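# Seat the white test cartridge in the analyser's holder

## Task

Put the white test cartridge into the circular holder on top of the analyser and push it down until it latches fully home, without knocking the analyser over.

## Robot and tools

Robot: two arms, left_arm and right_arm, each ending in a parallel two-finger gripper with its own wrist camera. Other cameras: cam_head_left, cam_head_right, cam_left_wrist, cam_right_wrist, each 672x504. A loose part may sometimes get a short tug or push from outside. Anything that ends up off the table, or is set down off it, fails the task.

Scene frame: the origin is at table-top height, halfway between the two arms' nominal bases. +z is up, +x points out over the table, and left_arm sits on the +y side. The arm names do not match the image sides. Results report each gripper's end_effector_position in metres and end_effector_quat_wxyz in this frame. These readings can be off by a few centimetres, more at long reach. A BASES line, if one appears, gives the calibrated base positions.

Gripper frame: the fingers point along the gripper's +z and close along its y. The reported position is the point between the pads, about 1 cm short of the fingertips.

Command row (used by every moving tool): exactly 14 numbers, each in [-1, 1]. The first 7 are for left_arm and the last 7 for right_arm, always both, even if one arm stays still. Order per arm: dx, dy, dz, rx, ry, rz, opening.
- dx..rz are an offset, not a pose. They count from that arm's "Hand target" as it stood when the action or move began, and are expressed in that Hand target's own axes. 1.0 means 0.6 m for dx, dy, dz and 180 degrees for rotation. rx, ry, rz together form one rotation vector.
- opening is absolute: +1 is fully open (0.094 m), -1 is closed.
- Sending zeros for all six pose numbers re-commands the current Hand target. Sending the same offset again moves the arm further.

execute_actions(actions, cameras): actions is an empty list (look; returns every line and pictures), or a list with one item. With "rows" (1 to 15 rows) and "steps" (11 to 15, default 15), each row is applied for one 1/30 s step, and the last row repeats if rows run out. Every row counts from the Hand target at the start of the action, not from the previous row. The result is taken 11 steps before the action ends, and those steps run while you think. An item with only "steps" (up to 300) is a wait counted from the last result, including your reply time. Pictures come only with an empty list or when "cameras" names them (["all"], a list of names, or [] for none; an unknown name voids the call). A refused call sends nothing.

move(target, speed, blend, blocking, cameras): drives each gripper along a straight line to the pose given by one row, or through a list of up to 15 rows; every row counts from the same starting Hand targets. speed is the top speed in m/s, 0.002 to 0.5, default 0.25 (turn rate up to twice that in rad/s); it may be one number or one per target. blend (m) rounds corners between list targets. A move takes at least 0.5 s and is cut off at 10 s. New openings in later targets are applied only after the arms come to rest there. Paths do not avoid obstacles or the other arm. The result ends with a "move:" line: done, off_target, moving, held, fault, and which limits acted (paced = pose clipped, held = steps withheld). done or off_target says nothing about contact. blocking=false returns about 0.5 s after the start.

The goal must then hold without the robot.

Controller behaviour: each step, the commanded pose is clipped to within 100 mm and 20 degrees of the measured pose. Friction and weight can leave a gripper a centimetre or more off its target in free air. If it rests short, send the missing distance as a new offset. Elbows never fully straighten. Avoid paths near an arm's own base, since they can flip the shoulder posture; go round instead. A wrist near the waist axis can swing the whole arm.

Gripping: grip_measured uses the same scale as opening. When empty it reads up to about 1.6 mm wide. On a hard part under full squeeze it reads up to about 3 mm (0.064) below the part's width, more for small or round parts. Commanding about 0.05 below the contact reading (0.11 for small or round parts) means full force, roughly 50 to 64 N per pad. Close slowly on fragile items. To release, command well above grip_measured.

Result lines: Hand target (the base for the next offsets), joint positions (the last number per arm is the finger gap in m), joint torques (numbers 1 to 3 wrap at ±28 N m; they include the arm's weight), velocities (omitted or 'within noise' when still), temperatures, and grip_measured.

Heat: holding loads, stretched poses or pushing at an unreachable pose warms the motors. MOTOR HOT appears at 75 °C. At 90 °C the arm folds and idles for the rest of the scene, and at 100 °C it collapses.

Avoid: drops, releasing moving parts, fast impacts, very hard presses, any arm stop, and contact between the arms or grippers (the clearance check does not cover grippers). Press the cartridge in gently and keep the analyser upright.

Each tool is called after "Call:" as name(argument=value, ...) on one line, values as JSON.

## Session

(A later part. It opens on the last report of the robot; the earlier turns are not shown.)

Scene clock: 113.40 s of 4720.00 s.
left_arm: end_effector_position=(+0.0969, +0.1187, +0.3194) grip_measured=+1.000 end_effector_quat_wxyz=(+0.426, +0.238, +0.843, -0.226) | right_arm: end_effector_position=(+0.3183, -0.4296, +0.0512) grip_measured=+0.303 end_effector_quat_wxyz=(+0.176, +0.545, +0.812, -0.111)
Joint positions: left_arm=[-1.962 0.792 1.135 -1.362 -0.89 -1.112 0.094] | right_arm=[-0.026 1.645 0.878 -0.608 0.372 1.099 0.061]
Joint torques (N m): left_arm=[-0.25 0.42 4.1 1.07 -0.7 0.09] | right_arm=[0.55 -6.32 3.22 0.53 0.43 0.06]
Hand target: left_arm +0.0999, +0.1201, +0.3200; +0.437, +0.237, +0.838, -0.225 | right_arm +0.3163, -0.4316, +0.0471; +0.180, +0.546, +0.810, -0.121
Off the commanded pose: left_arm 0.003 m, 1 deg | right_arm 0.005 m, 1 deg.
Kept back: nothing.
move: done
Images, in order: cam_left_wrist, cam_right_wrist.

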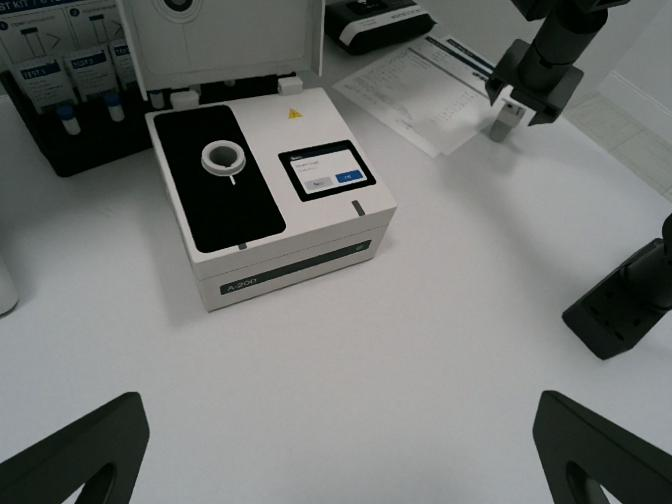

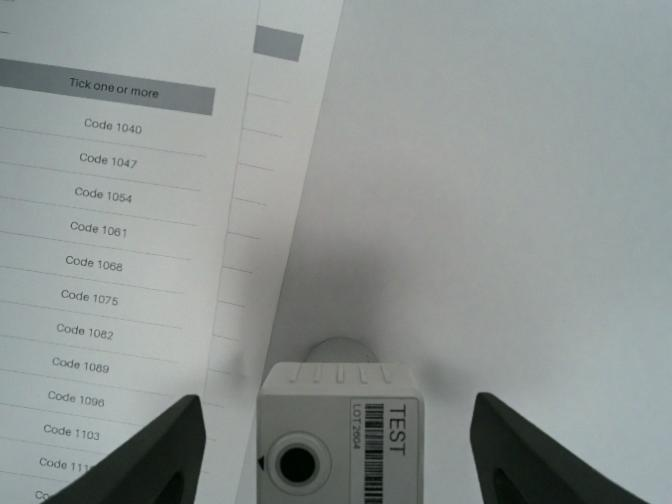

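Call:
zoom_image(camera="cam_left_wrist", region=[470, 70, 600, 160])

Call:
zoom_image(camera="cam_right_wrist", region=[140, 300, 540, 504])

Scaled by 3.877.

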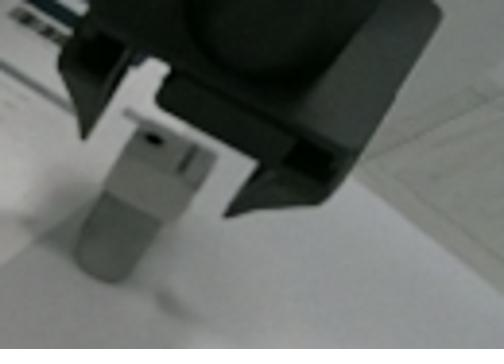

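Scaled by 1.260.

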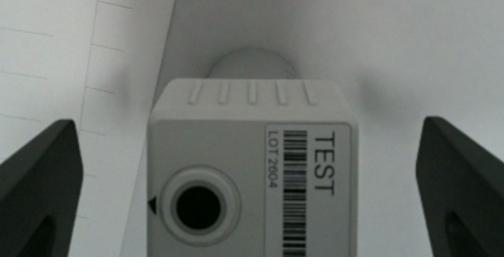

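Call:
execute_actions(actions=[{"rows": [[0,0,0,0,0,0,1,0,0,0,0,0,0,0.27],[0,0,0,0,0,0,1,0,0,0,0,0,0,0.24],[0,0,0,0,0,0,1,0,0,0,0,0,0,0.21],[0,0,0,0,0,0,1,0,0,0,0,0,0,0.18],[0,0,0,0,0,0,1,0,0,0,0,0,0,0.15],[0,0,0,0,0,0,1,0,0,0,0,0,0,0.12],[0,0,0,0,0,0,1,0,0,0,0,0,0,0.09],[0,0,0,0,0,0,1,0,0,0,0,0,0,0.06],[0,0,0,0,0,0,1,0,0,0,0,0,0,0.03],[0,0,0,0,0,0,1,0,0,0,0,0,0,0.0],[0,0,0,0,0,0,1,0,0,0,0,0,0,-0.03],[0,0,0,0,0,0,1,0,0,0,0,0,0,-0.06],[0,0,0,0,0,0,1,0,0,0,0,0,0,-0.09],[0,0,0,0,0,0,1,0,0,0,0,0,0,-0.12],[0,0,0,0,0,0,1,0,0,0,0,0,0,-0.14]]}])

Call:
execute_actions(actions=[{"rows": [[0,0,0,0,0,0,1,0,0,0,0,0,0,-0.15],[0,0,0,0,0,0,1,0,0,0,0,0,0,-0.16],[0,0,0,0,0,0,1,0,0,0,0,0,0,-0.17],[0,0,0,0,0,0,1,0,0,0,0,0,0,-0.18],[0,0,0,0,0,0,1,0,0,0,0,0,0,-0.19],[0,0,0,0,0,0,1,0,0,0,0,0,0,-0.2],[0,0,0,0,0,0,1,0,0,0,0,0,0,-0.21],[0,0,0,0,0,0,1,0,0,0,0,0,0,-0.22],[0,0,0,0,0,0,1,0,0,0,0,0,0,-0.23],[0,0,0,0,0,0,1,0,0,0,0,0,0,-0.24],[0,0,0,0,0,0,1,0,0,0,0,0,0,-0.25],[0,0,0,0,0,0,1,0,0,0,0,0,0,-0.26],[0,0,0,0,0,0,1,0,0,0,0,0,0,-0.27],[0,0,0,0,0,0,1,0,0,0,0,0,0,-0.28],[0,0,0,0,0,0,1,0,0,0,0,0,0,-0.29]]}], cameras=["cam_right_wrist"])

Call:
execute_actions(actions=[{"rows": [[0,0,0,0,0,0,1,0,0,0,0,0,0,-0.3],[0,0,0,0,0,0,1,0,0,0,0,0,0,-0.31],[0,0,0,0,0,0,1,0,0,0,0,0,0,-0.32],[0,0,0,0,0,0,1,0,0,0,0,0,0,-0.33],[0,0,0,0,0,0,1,0,0,0,0,0,0,-0.34],[0,0,0,0,0,0,1,0,0,0,0,0,0,-0.35],[0,0,0,0,0,0,1,0,0,0,0,0,0,-0.37],[0,0,0,0,0,0,1,0,0,0,0,0,0,-0.39],[0,0,0,0,0,0,1,0,0,0,0,0,0,-0.41],[0,0,0,0,0,0,1,0,0,0,0,0,0,-0.43],[0,0,0,0,0,0,1,0,0,0,0,0,0,-0.45],[0,0,0,0,0,0,1,0,0,0,0,0,0,-0.47],[0,0,0,0,0,0,1,0,0,0,0,0,0,-0.48],[0,0,0,0,0,0,1,0,0,0,0,0,0,-0.49],[0,0,0,0,0,0,1,0,0,0,0,0,0,-0.5]]}], cameras=["cam_left_wrist","cam_right_wrist"])

Scene clock: 116.23 s of 4720.00 s.
Steps of this call (1-81: nothing new was sent; 82-85: this action's first 4). Readings (end_effector_position of left_arm | right_arm):
82: (+0.0969, +0.1187, +0.3194) | (+0.3188, -0.4296, +0.0512)
83: (+0.0969, +0.1187, +0.3194) | (+0.3188, -0.4296, +0.0512)
85: the state above

Scene clock: 116.73 s of 4720.00 s.
Off your previous action's commanded pose at its last step (step 11 of this call): left_arm 0.003 m, 1 deg | right_arm 0.005 m, 1 deg.
Steps of this call (1-11: your previous action's last 11; 12-15: this action's first 4). Readings (end_effector_position of left_arm | right_arm):
12: (+0.0969, +0.1187, +0.3194) | (+0.3189, -0.4296, +0.0513)
13: (+0.0969, +0.1187, +0.3194) | (+0.3189, -0.4296, +0.0513)
15: the state above
Images, in order: cam_right_wrist.

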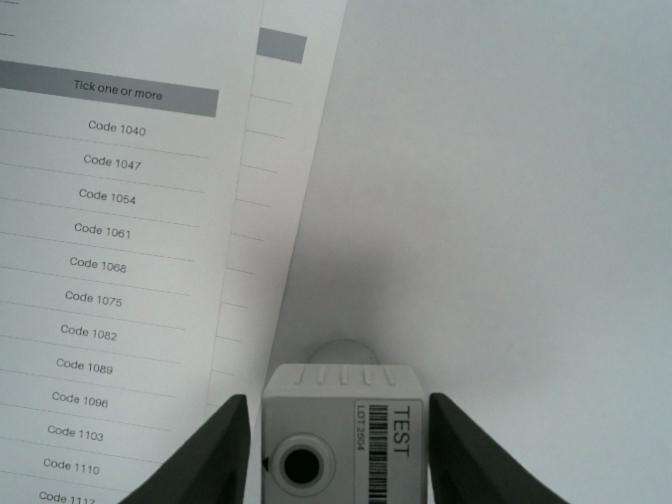

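Scene clock: 117.23 s of 4720.00 s.
left_arm: end_effector_position=(+0.0969, +0.1187, +0.3194) grip_measured=+1.000 end_effector_quat_wxyz=(+0.426, +0.238, +0.843, -0.226) | right_arm: end_effector_position=(+0.3189, -0.4296, +0.0513) grip_measured=-0.291 end_effector_quat_wxyz=(+0.177, +0.545, +0.812, -0.110)
Joint positions: left_arm=[-1.962 0.792 1.135 -1.362 -0.89 -1.112 0.094] | right_arm=[-0.026 1.645 0.878 -0.606 0.372 1.099 0.033]
Joint torques (N m): left_arm=[-0.25 0.42 4.1 1.07 -0.69 0.08] | right_arm=[0.54 -6.32 3.25 0.53 0.43 0.06]
Hand target: left_arm +0.0999, +0.1201, +0.3200; +0.437, +0.237, +0.838, -0.225 | right_arm +0.3164, -0.4316, +0.0471; +0.180, +0.546, +0.810, -0.121
Off your previous action's commanded pose at its last step (step 11 of this call): left_arm 0.003 m, 1 deg | right_arm 0.005 m, 1 deg.
Steps of this call (1-11: your previous action's last 11; 12-15: this action's first 4). Readings (end_effector_position of left_arm | right_arm):
12: (+0.0969, +0.1187, +0.3194) | (+0.3189, -0.4296, +0.0513)
13: (+0.0969, +0.1187, +0.3194) | (+0.3189, -0.4296, +0.0513)
15: the state above
Images, in order: cam_left_wrist, cam_right_wrist.

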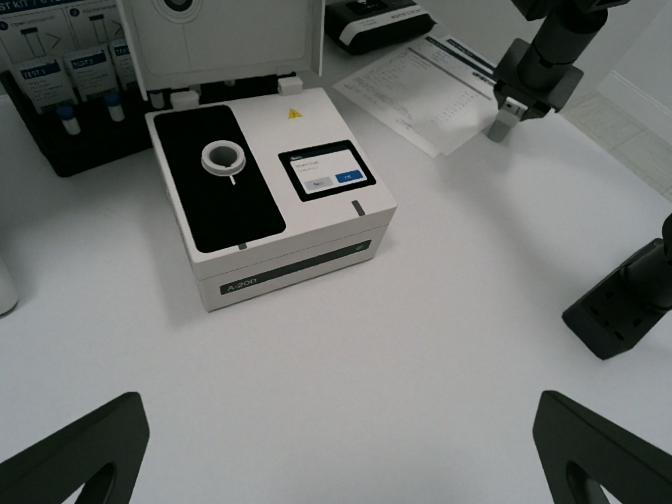

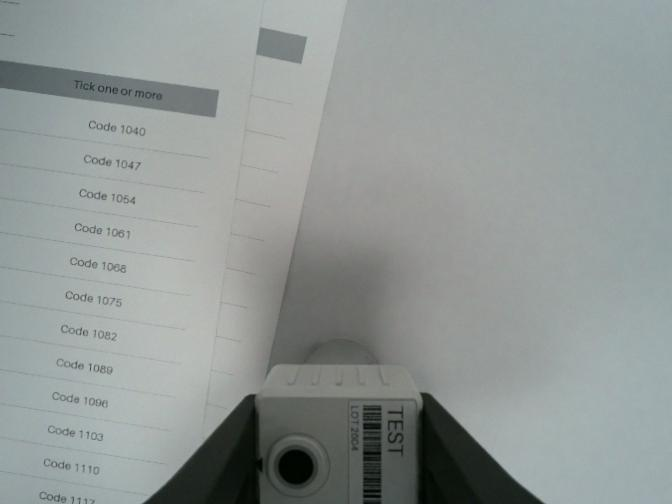

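Call:
move(target=[0,0,0,0,0,0,1,-0.0706,0,-0.1514,0,0,0,-0.5], speed=0.15, cameras=["cam_left_wrist","cam_right_wrist"])

Scene clock: 122.00 s of 4720.00 s.
left_arm: end_effector_position=(+0.0969, +0.1187, +0.3194) grip_measured=+1.000 end_effector_quat_wxyz=(+0.426, +0.238, +0.843, -0.226) | right_arm: end_effector_position=(+0.3094, -0.4296, +0.1280) grip_measured=-0.300 end_effector_quat_wxyz=(+0.153, +0.542, +0.817, -0.126)
Joint positions: left_arm=[-1.962 0.792 1.135 -1.361 -0.89 -1.112 0.094] | right_arm=[-0.026 1.549 1.115 -0.997 0.374 1.099 0.033]
Joint torques (N m): left_arm=[-0.25 0.42 4.1 1.07 -0.7 0.09] | right_arm=[0.47 -9.54 7.75 0.16 0.4 0.05]
Hand target: left_arm +0.0998, +0.1201, +0.3200; +0.437, +0.237, +0.838, -0.225 | right_arm +0.3163, -0.4316, +0.1474; +0.180, +0.546, +0.809, -0.121
Off your previous action's commanded pose at its last step (step 11 of this call): left_arm 0.003 m, 1 deg | right_arm 0.005 m, 1 deg.
Off the commanded pose: left_arm 0.003 m, 1 deg | right_arm 0.021 m, 3 deg.
Kept back: nothing.
move: off_target (right_arm)
Images, in order: cam_left_wrist, cam_right_wrist.

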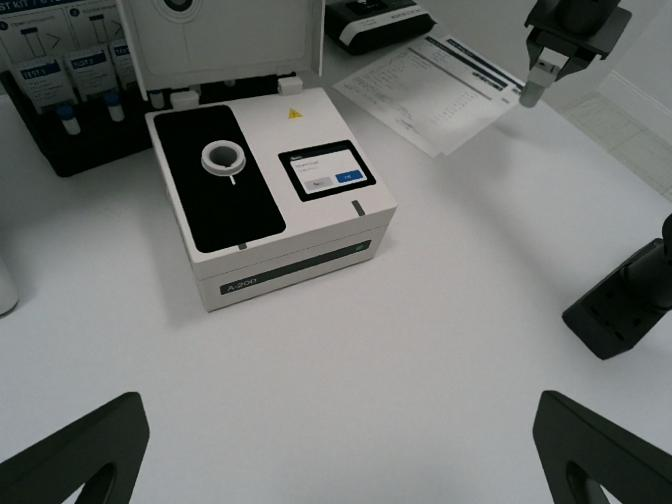

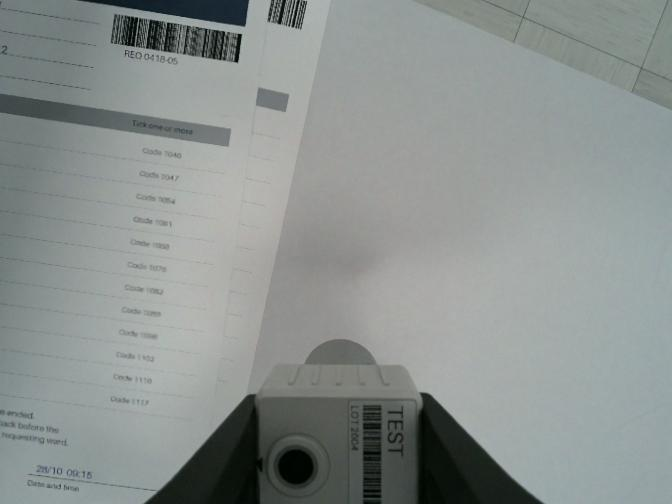

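Call:
move(target=[[0,0,0,0,0,0,1,0.1299,0.0889,-0.1897,-0.0942,0.0001,-0.2019,-0.5],[0,0,0,0,0,0,1,0.5485,0.3310,-0.4082,-0.3484,0.0004,-0.7469,-0.5]], speed=0.25, blend=[0.05,0])

Scene clock: 129.17 s of 4720.00 s.
left_arm: end_effector_position=(+0.0969, +0.1187, +0.3194) grip_measured=+1.000 end_effector_quat_wxyz=(+0.426, +0.238, +0.843, -0.226) | right_arm: end_effector_position=(+0.3491, +0.0086, +0.2292) grip_measured=-0.300 end_effector_quat_wxyz=(+0.164, -0.624, +0.753, +0.132)
Joint positions: left_arm=[-1.962 0.792 1.135 -1.361 -0.89 -1.112 0.094] | right_arm=[0.757 2.179 2.323 -1.367 -0.245 -0.604 0.033]
Joint torques (N m): left_arm=[-0.27 0.42 4.1 1.07 -0.7 0.09] | right_arm=[0.29 -10.48 7.95 0.56 -0.31 -0.11]
Hand target: left_arm +0.0998, +0.1201, +0.3200; +0.437, +0.237, +0.838, -0.225 | right_arm +0.3496, +0.0153, +0.2305; +0.166, -0.630, +0.746, +0.140
Off the commanded pose: left_arm 0.003 m, 1 deg | right_arm 0.007 m, 1 deg.
Kept back: nothing.
move: done

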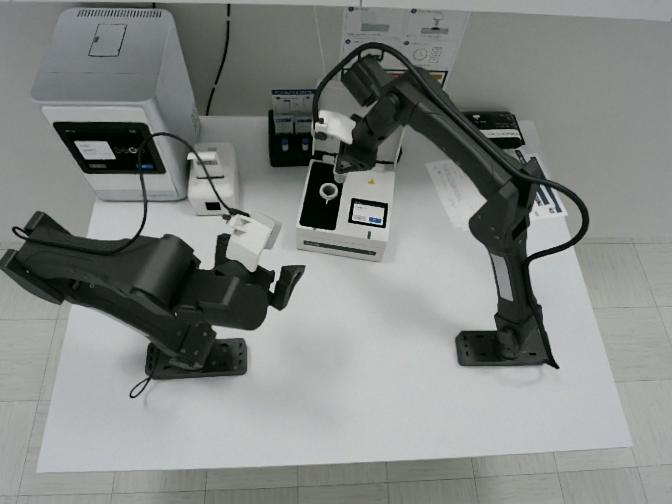

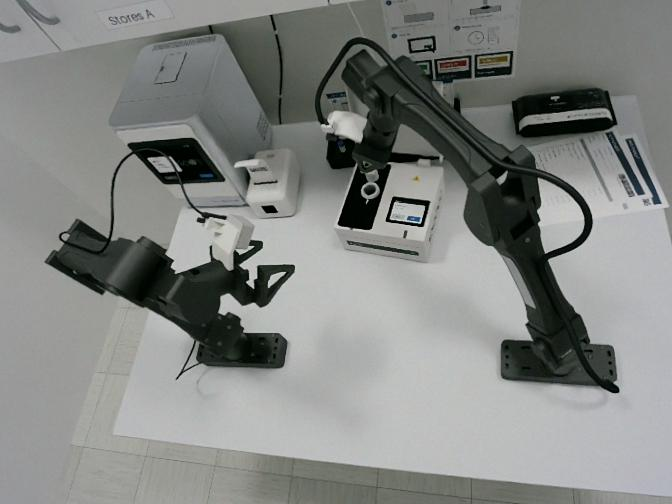

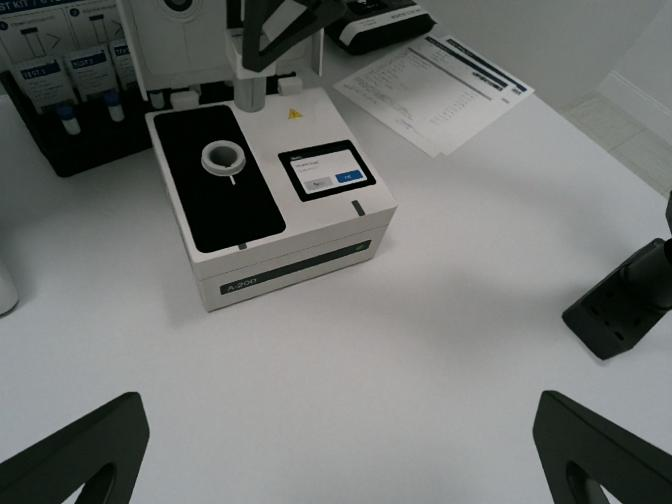

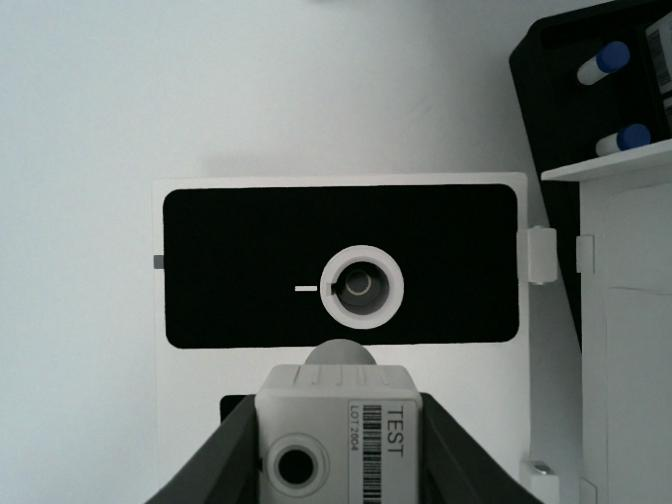

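Call:
zoom_image(camera="cam_right_wrist", region=[240, 220, 440, 370])

Call:
zoom_image(camera="cam_left_wrist", region=[160, 40, 320, 200])

Scaled by 2.520.

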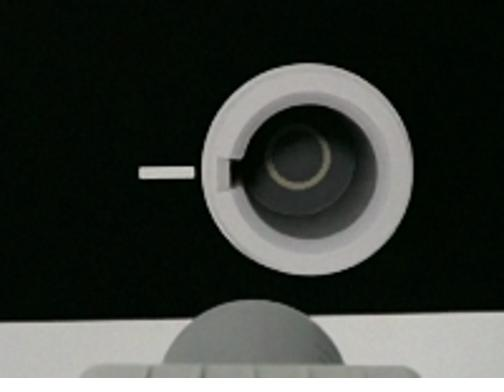

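Scaled by 3.150.

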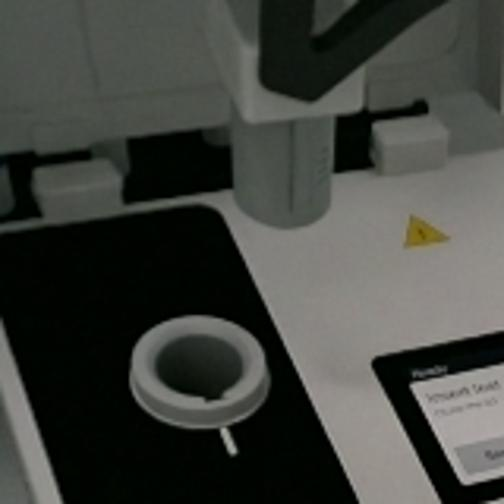

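Call:
move(target=[0,0,0,0,0,0,1,0.0042,-0.0211,0.0782,-0.0031,0,-0.0065,-0.5], speed=0.08, cameras=["cam_left_wrist","cam_right_wrist"])

Call:
zoom_image(camera="cam_right_wrist", region=[240, 220, 440, 370])

Call:
zoom_image(camera="cam_left_wrist", region=[160, 40, 320, 200])

Scene clock: 139.60 s of 4720.00 s.
left_arm: end_effector_position=(+0.0969, +0.1187, +0.3194) grip_measured=+1.000 end_effector_quat_wxyz=(+0.426, +0.238, +0.843, -0.226) | right_arm: end_effector_position=(+0.3644, +0.0243, +0.1959) grip_measured=-0.300 end_effector_quat_wxyz=(+0.166, -0.634, +0.744, +0.133)
Joint positions: left_arm=[-1.962 0.792 1.135 -1.361 -0.89 -1.112 0.094] | right_arm=[0.757 2.242 2.287 -1.266 -0.253 -0.628 0.033]
Joint torques (N m): left_arm=[-0.25 0.42 4.11 1.07 -0.7 0.08] | right_arm=[0.17 -11.64 4.11 0.86 -0.32 -0.11]
Hand target: left_arm +0.0998, +0.1201, +0.3200; +0.437, +0.237, +0.838, -0.225 | right_arm +0.3650, +0.0305, +0.1869; +0.164, -0.638, +0.739, +0.142
Off the commanded pose: left_arm 0.003 m, 1 deg | right_arm 0.011 m, 1 deg.
Kept back: nothing.
move: off_target (right_arm)
Images, in order: cam_left_wrist, cam_right_wrist.

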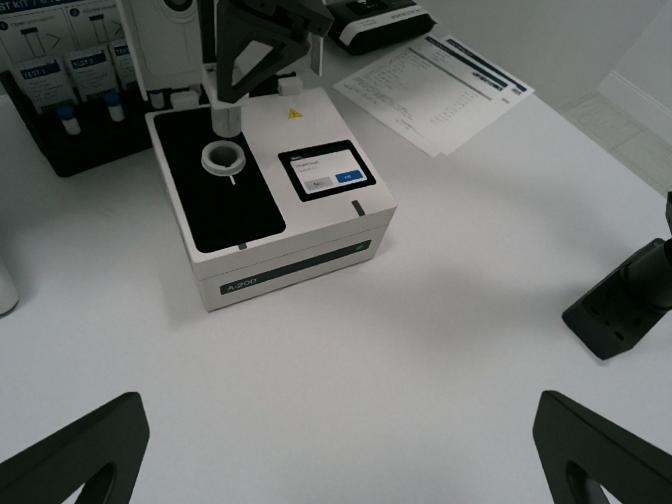

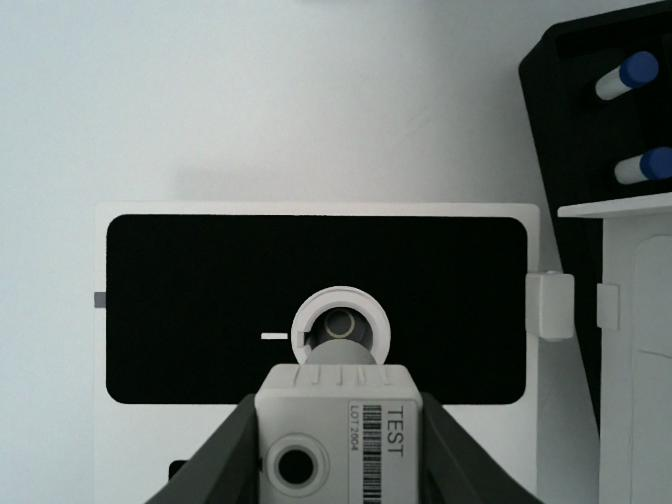

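Scaled by 2.520.

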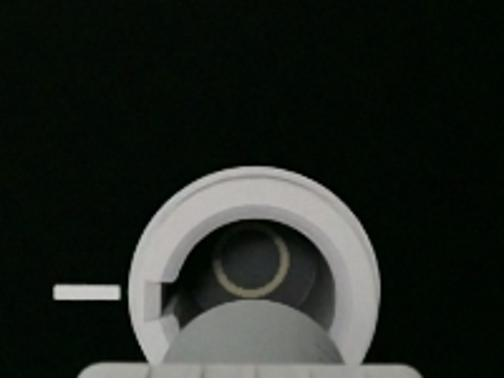

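Scaled by 3.150.

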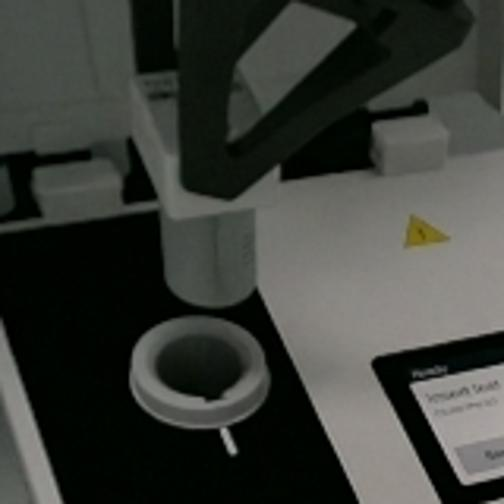

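Call:
move(target=[0,0,0,0,0,0,1,-0.0002,-0.0002,0.0183,-0.006,0,0,-0.5], speed=0.05, cameras=["cam_left_wrist","cam_right_wrist"])

Call:
zoom_image(camera="cam_right_wrist", region=[240, 240, 440, 390])

Call:
zoom_image(camera="cam_left_wrist", region=[180, 70, 280, 190])

Scene clock: 146.43 s of 4720.00 s.
left_arm: end_effector_position=(+0.0969, +0.1187, +0.3194) grip_measured=+1.000 end_effector_quat_wxyz=(+0.426, +0.238, +0.843, -0.226) | right_arm: end_effector_position=(+0.3653, +0.0284, +0.1862) grip_measured=-0.300 end_effector_quat_wxyz=(+0.160, -0.635, +0.743, +0.140)
Joint positions: left_arm=[-1.962 0.792 1.135 -1.361 -0.89 -1.112 0.094] | right_arm=[0.757 2.265 2.287 -1.255 -0.267 -0.631 0.033]
Joint torques (N m): left_arm=[-0.27 0.4 4.1 1.07 -0.7 0.08] | right_arm=[0.21 -11.67 4.57 0.83 -0.34 -0.12]
Hand target: left_arm +0.0998, +0.1201, +0.3200; +0.437, +0.237, +0.838, -0.225 | right_arm +0.3658, +0.0352, +0.1769; +0.158, -0.640, +0.737, +0.149
Off the commanded pose: left_arm 0.003 m, 1 deg | right_arm 0.011 m, 1 deg.
Kept back: nothing.
move: off_target (right_arm)
Images, in order: cam_left_wrist, cam_right_wrist.

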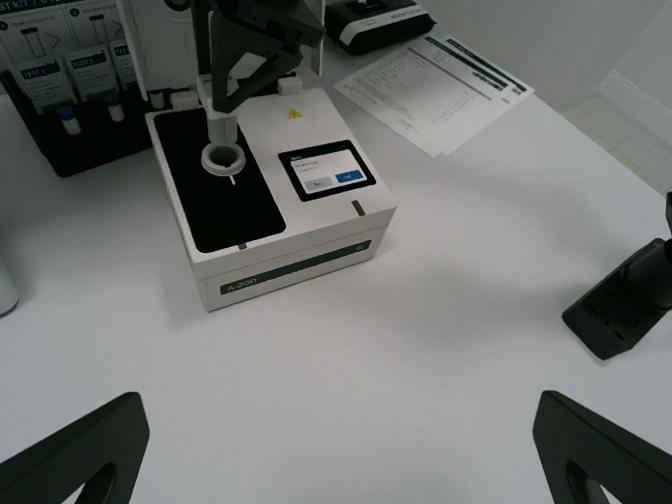

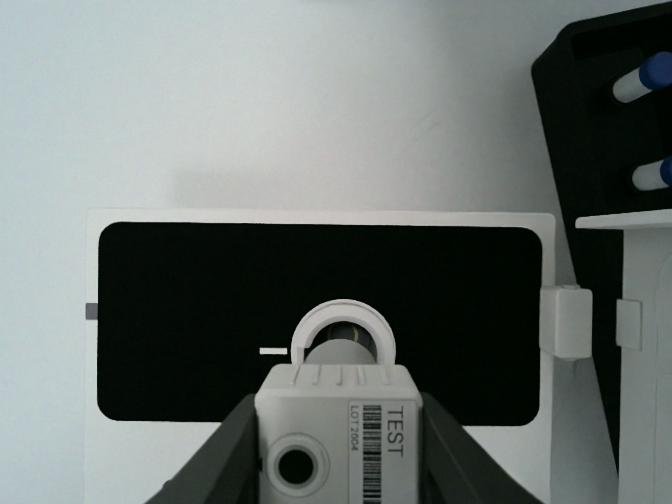

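Scaled by 2.520.

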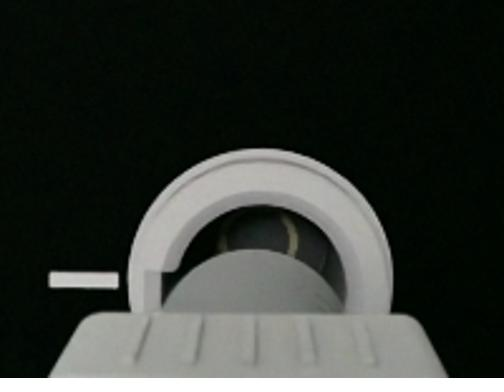

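Scaled by 4.200.

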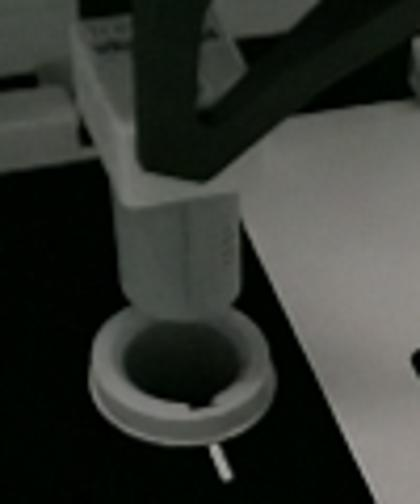

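Call:
move(target=[0,0,0,0,0,0,1,0.0081,-0.0023,0.0183,0,0,0,-0.5], speed=0.05, cameras=["cam_left_wrist","cam_right_wrist"])

Call:
zoom_image(camera="cam_right_wrist", region=[240, 260, 440, 410])

Call:
zoom_image(camera="cam_left_wrist", region=[180, 80, 280, 190])

Scene clock: 156.10 s of 4720.00 s.
left_arm: end_effector_position=(+0.0969, +0.1187, +0.3194) grip_measured=+1.000 end_effector_quat_wxyz=(+0.426, +0.238, +0.843, -0.226) | right_arm: end_effector_position=(+0.3672, +0.0305, +0.1730) grip_measured=-0.300 end_effector_quat_wxyz=(+0.159, -0.636, +0.742, +0.140)
Joint positions: left_arm=[-1.962 0.792 1.135 -1.361 -0.89 -1.112 0.094] | right_arm=[0.757 2.265 2.233 -1.202 -0.268 -0.633 0.033]
Joint torques (N m): left_arm=[-0.25 0.42 4.1 1.07 -0.7 0.09] | right_arm=[0.09 -12.48 3.88 0.85 -0.34 -0.12]
Hand target: left_arm +0.0998, +0.1201, +0.3200; +0.437, +0.237, +0.838, -0.225 | right_arm +0.3670, +0.0353, +0.1649; +0.158, -0.640, +0.737, +0.149
Off the commanded pose: left_arm 0.003 m, 1 deg | right_arm 0.009 m, 1 deg.
Kept back: nothing.
move: done
Images, in order: cam_left_wrist, cam_right_wrist.

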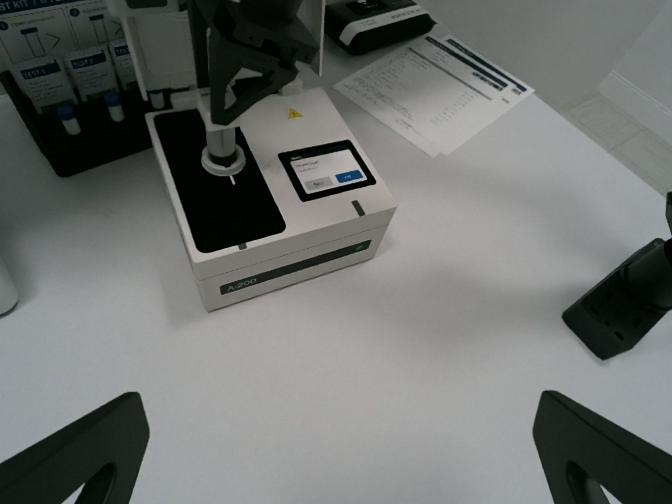

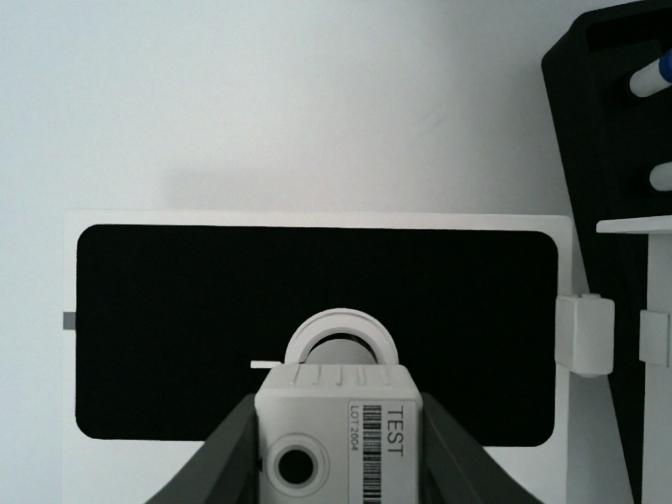

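Scaled by 2.520.

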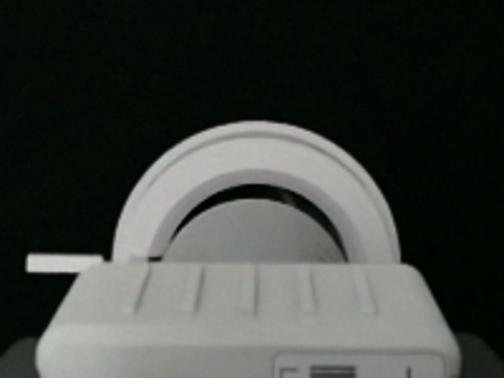

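Scaled by 4.582.

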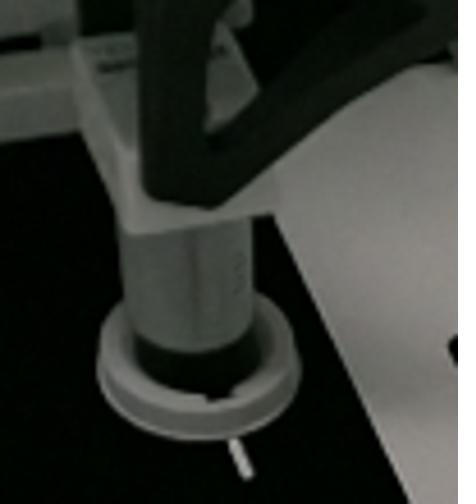

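Call:
move(target=[0,0,0,0,0,0,1,0.0101,-0.0013,0.0081,0,0,0,-0.5], speed=0.04, cameras=["cam_left_wrist","cam_right_wrist"])

Call:
zoom_image(camera="cam_right_wrist", region=[240, 260, 440, 410])

Call:
zoom_image(camera="cam_left_wrist", region=[180, 80, 280, 190])

Scene clock: 159.97 s of 4720.00 s.
left_arm: end_effector_position=(+0.0969, +0.1187, +0.3194) grip_measured=+1.000 end_effector_quat_wxyz=(+0.426, +0.238, +0.843, -0.226) | right_arm: end_effector_position=(+0.3664, +0.0300, +0.1579) grip_measured=-0.300 end_effector_quat_wxyz=(+0.152, -0.638, +0.742, +0.141)
Joint positions: left_arm=[-1.962 0.792 1.135 -1.361 -0.89 -1.112 0.094] | right_arm=[0.757 2.265 2.177 -1.161 -0.272 -0.639 0.033]
Joint torques (N m): left_arm=[-0.25 0.42 4.1 1.07 -0.7 0.09] | right_arm=[-0.36 -14.04 3.86 0.82 -0.32 -0.11]
Hand target: left_arm +0.0998, +0.1201, +0.3200; +0.437, +0.237, +0.838, -0.225 | right_arm +0.3672, +0.0318, +0.1579; +0.158, -0.640, +0.737, +0.149
Off the commanded pose: left_arm 0.003 m, 1 deg | right_arm 0.002 m, 1 deg.
Kept back: nothing.
move: done
Images, in order: cam_left_wrist, cam_right_wrist.

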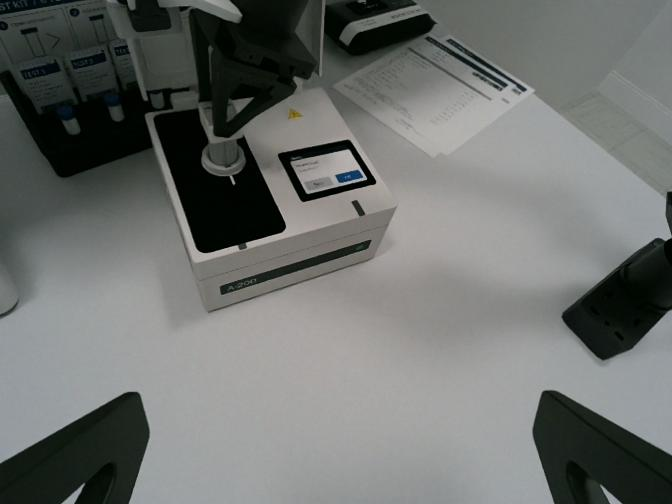

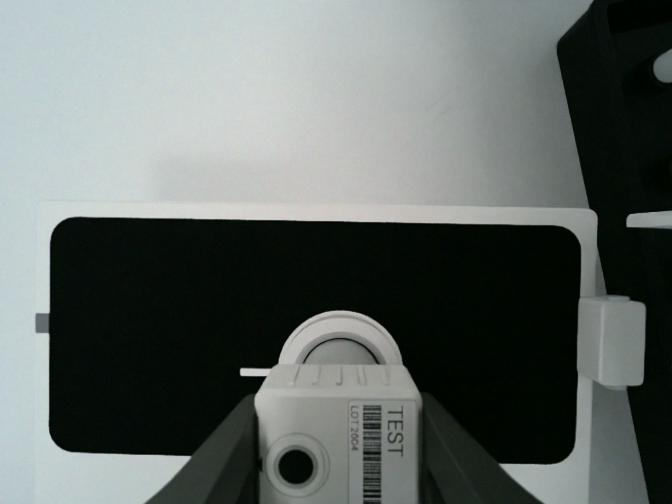

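Scaled by 2.520.

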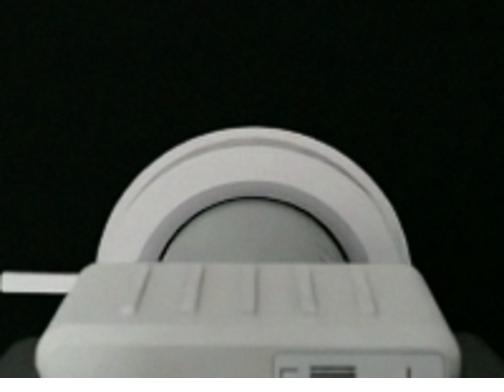

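Scaled by 4.582.

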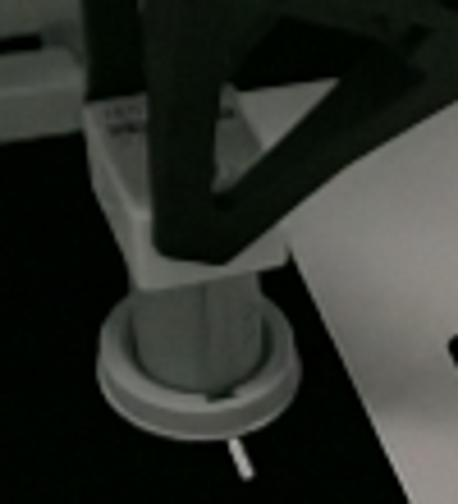

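Call:
zoom_image(camera="cam_left_wrist", region=[198, 125, 252, 185])

Call:
zoom_image(camera="cam_right_wrist", region=[270, 305, 410, 370])

Scaled by 8.400.

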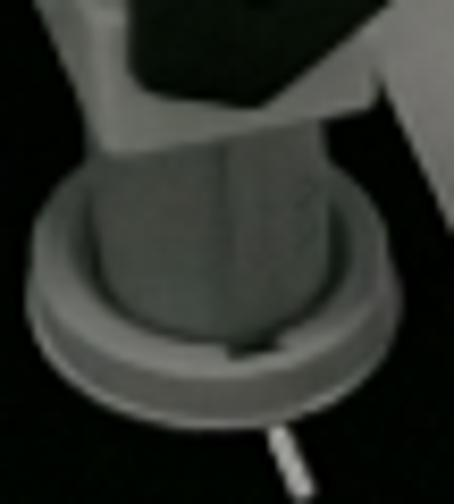

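Scaled by 3.600.

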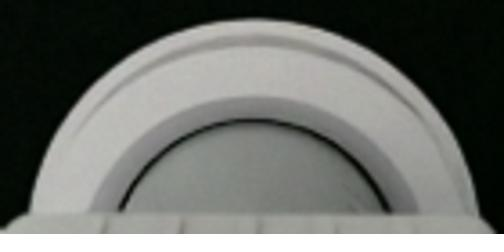

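Call:
move(target=[0,0,0,0,0,0,1,0.00706,-0.0003,0.01509,0,0,0,-0.5], speed=0.03, cameras=["cam_left_wrist","cam_right_wrist"])

Call:
zoom_image(camera="cam_left_wrist", region=[190, 110, 260, 190])

Call:
zoom_image(camera="cam_right_wrist", region=[270, 305, 410, 370])

Scene clock: 166.97 s of 4720.00 s.
left_arm: end_effector_position=(+0.0969, +0.1187, +0.3194) grip_measured=+1.000 end_effector_quat_wxyz=(+0.426, +0.238, +0.843, -0.226) | right_arm: end_effector_position=(+0.3665, +0.0301, +0.1447) grip_measured=-0.300 end_effector_quat_wxyz=(+0.149, -0.638, +0.742, +0.141)
Joint positions: left_arm=[-1.962 0.792 1.135 -1.361 -0.89 -1.112 0.094] | right_arm=[0.757 2.265 2.126 -1.117 -0.272 -0.639 0.033]
Joint torques (N m): left_arm=[-0.25 0.42 4.1 1.07 -0.7 0.09] | right_arm=[-0.42 -14.71 4 0.79 -0.32 -0.12]
Hand target: left_arm +0.0998, +0.1201, +0.3200; +0.437, +0.237, +0.838, -0.225 | right_arm +0.3671, +0.0317, +0.1479; +0.158, -0.640, +0.737, +0.149
Off the commanded pose: left_arm 0.003 m, 1 deg | right_arm 0.004 m, 1 deg.
Kept back: nothing.
move: done
Images, in order: cam_left_wrist, cam_right_wrist.

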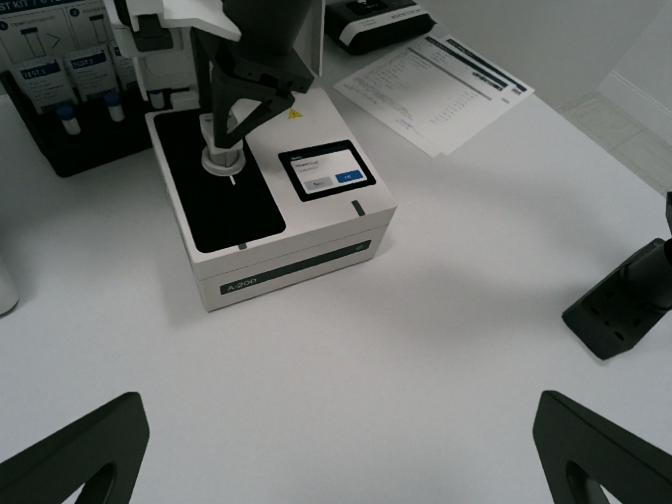

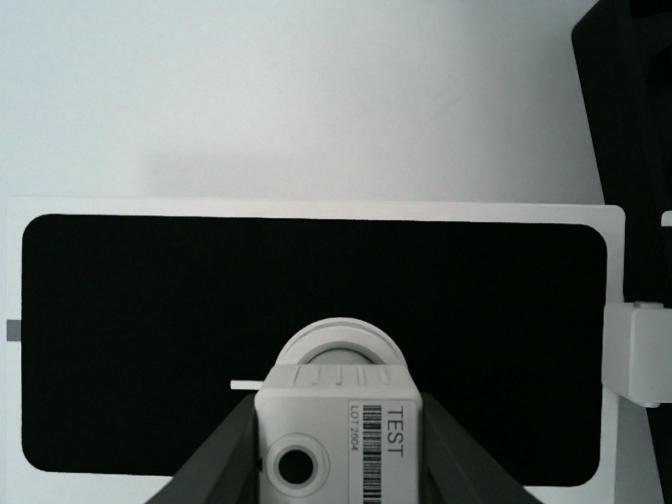

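Scaled by 6.300.

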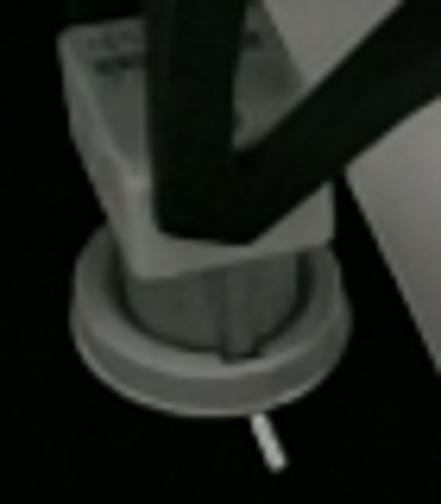

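Scaled by 3.600.

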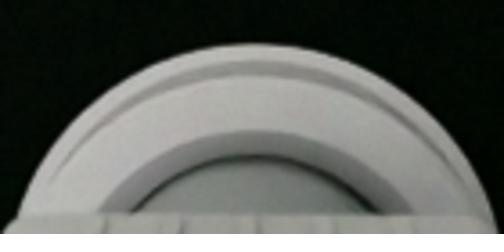

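Call:
move(target=[0,0,0,0,0,0,1,0.00706,-0.0003,0.01509,0,0,0,-0.5], speed=0.03, cameras=["cam_left_wrist","cam_right_wrist"])

Call:
zoom_image(camera="cam_left_wrist", region=[190, 110, 260, 190])

Call:
zoom_image(camera="cam_right_wrist", region=[270, 305, 410, 370])

Scene clock: 168.70 s of 4720.00 s.
left_arm: end_effector_position=(+0.0969, +0.1187, +0.3194) grip_measured=+1.000 end_effector_quat_wxyz=(+0.426, +0.238, +0.843, -0.226) | right_arm: end_effector_position=(+0.3665, +0.0301, +0.1328) grip_measured=-0.300 end_effector_quat_wxyz=(+0.147, -0.638, +0.743, +0.141)
Joint positions: left_arm=[-1.962 0.792 1.135 -1.361 -0.89 -1.112 0.094] | right_arm=[0.757 2.265 2.08 -1.074 -0.272 -0.639 0.033]
Joint torques (N m): left_arm=[-0.25 0.42 4.1 1.07 -0.7 0.08] | right_arm=[-0.42 -15.08 4 0.78 -0.31 -0.13]
Hand target: left_arm +0.0998, +0.1201, +0.3200; +0.437, +0.237, +0.838, -0.225 | right_arm +0.3671, +0.0317, +0.1378; +0.158, -0.640, +0.737, +0.149
Off the commanded pose: left_arm 0.003 m, 1 deg | right_arm 0.005 m, 2 deg.
Kept back: nothing.
move: done
Images, in order: cam_left_wrist, cam_right_wrist.

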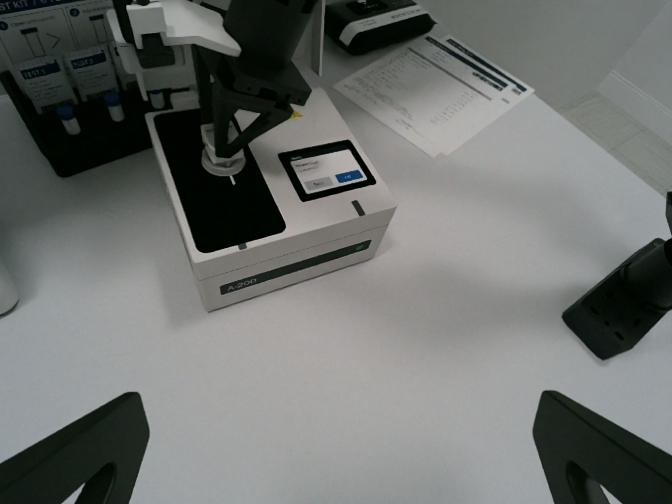

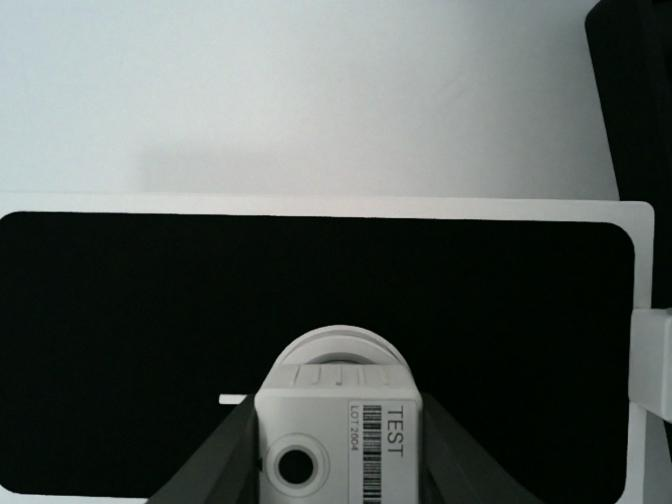

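Scaled by 6.300.

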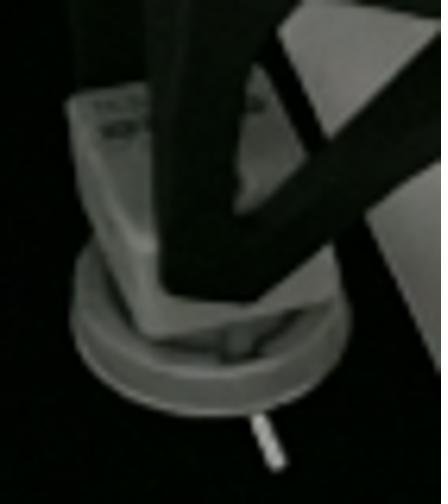

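Scaled by 3.600.

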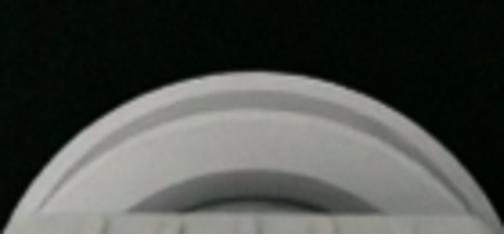

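Call:
move(target=[0,0,0,0,0,0,1,0.00494,-0.0002,0.01056,0,0,0,-0.5], speed=0.02, cameras=["cam_left_wrist","cam_right_wrist"])

Call:
zoom_image(camera="cam_left_wrist", region=[190, 110, 260, 190])

Call:
zoom_image(camera="cam_right_wrist", region=[270, 305, 410, 370])

Scene clock: 170.40 s of 4720.00 s.
left_arm: end_effector_position=(+0.0969, +0.1187, +0.3194) grip_measured=+1.000 end_effector_quat_wxyz=(+0.426, +0.238, +0.843, -0.226) | right_arm: end_effector_position=(+0.3665, +0.0304, +0.1260) grip_measured=-0.300 end_effector_quat_wxyz=(+0.147, -0.637, +0.743, +0.145)
Joint positions: left_arm=[-1.962 0.792 1.135 -1.361 -0.89 -1.112 0.094] | right_arm=[0.754 2.265 2.051 -1.046 -0.28 -0.639 0.033]
Joint torques (N m): left_arm=[-0.25 0.42 4.1 1.06 -0.7 0.08] | right_arm=[-0.16 -15.27 3.82 0.79 -0.29 -0.11]
Hand target: left_arm +0.0998, +0.1201, +0.3200; +0.437, +0.237, +0.838, -0.225 | right_arm +0.3671, +0.0318, +0.1309; +0.158, -0.640, +0.737, +0.149
Off the commanded pose: left_arm 0.003 m, 1 deg | right_arm 0.005 m, 2 deg.
Kept back: nothing.
move: done
Images, in order: cam_left_wrist, cam_right_wrist.

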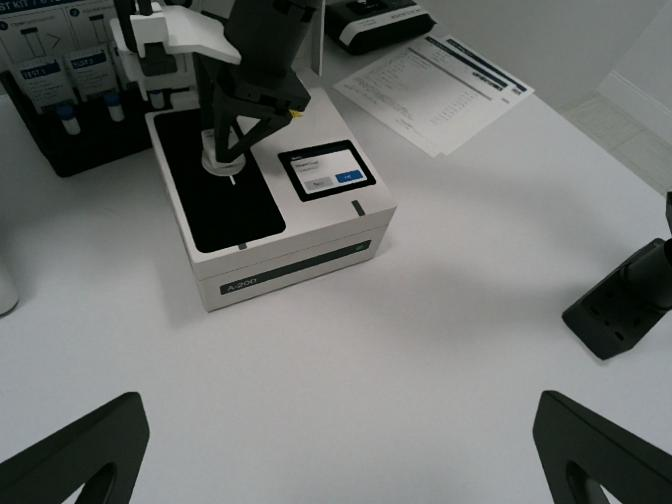

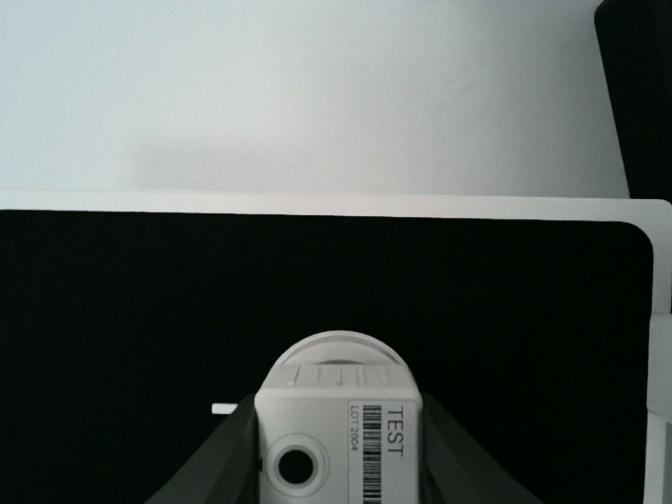

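Scaled by 6.300.

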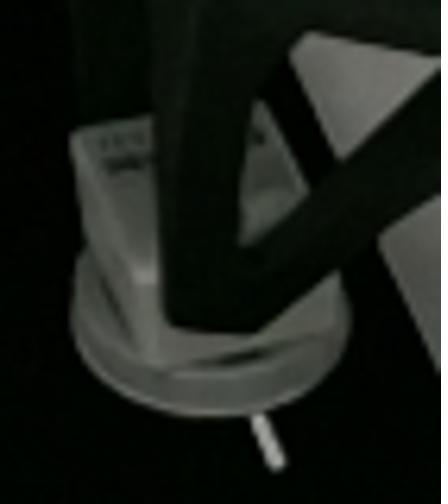

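Scaled by 3.600.

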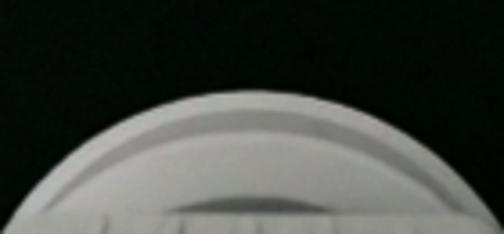

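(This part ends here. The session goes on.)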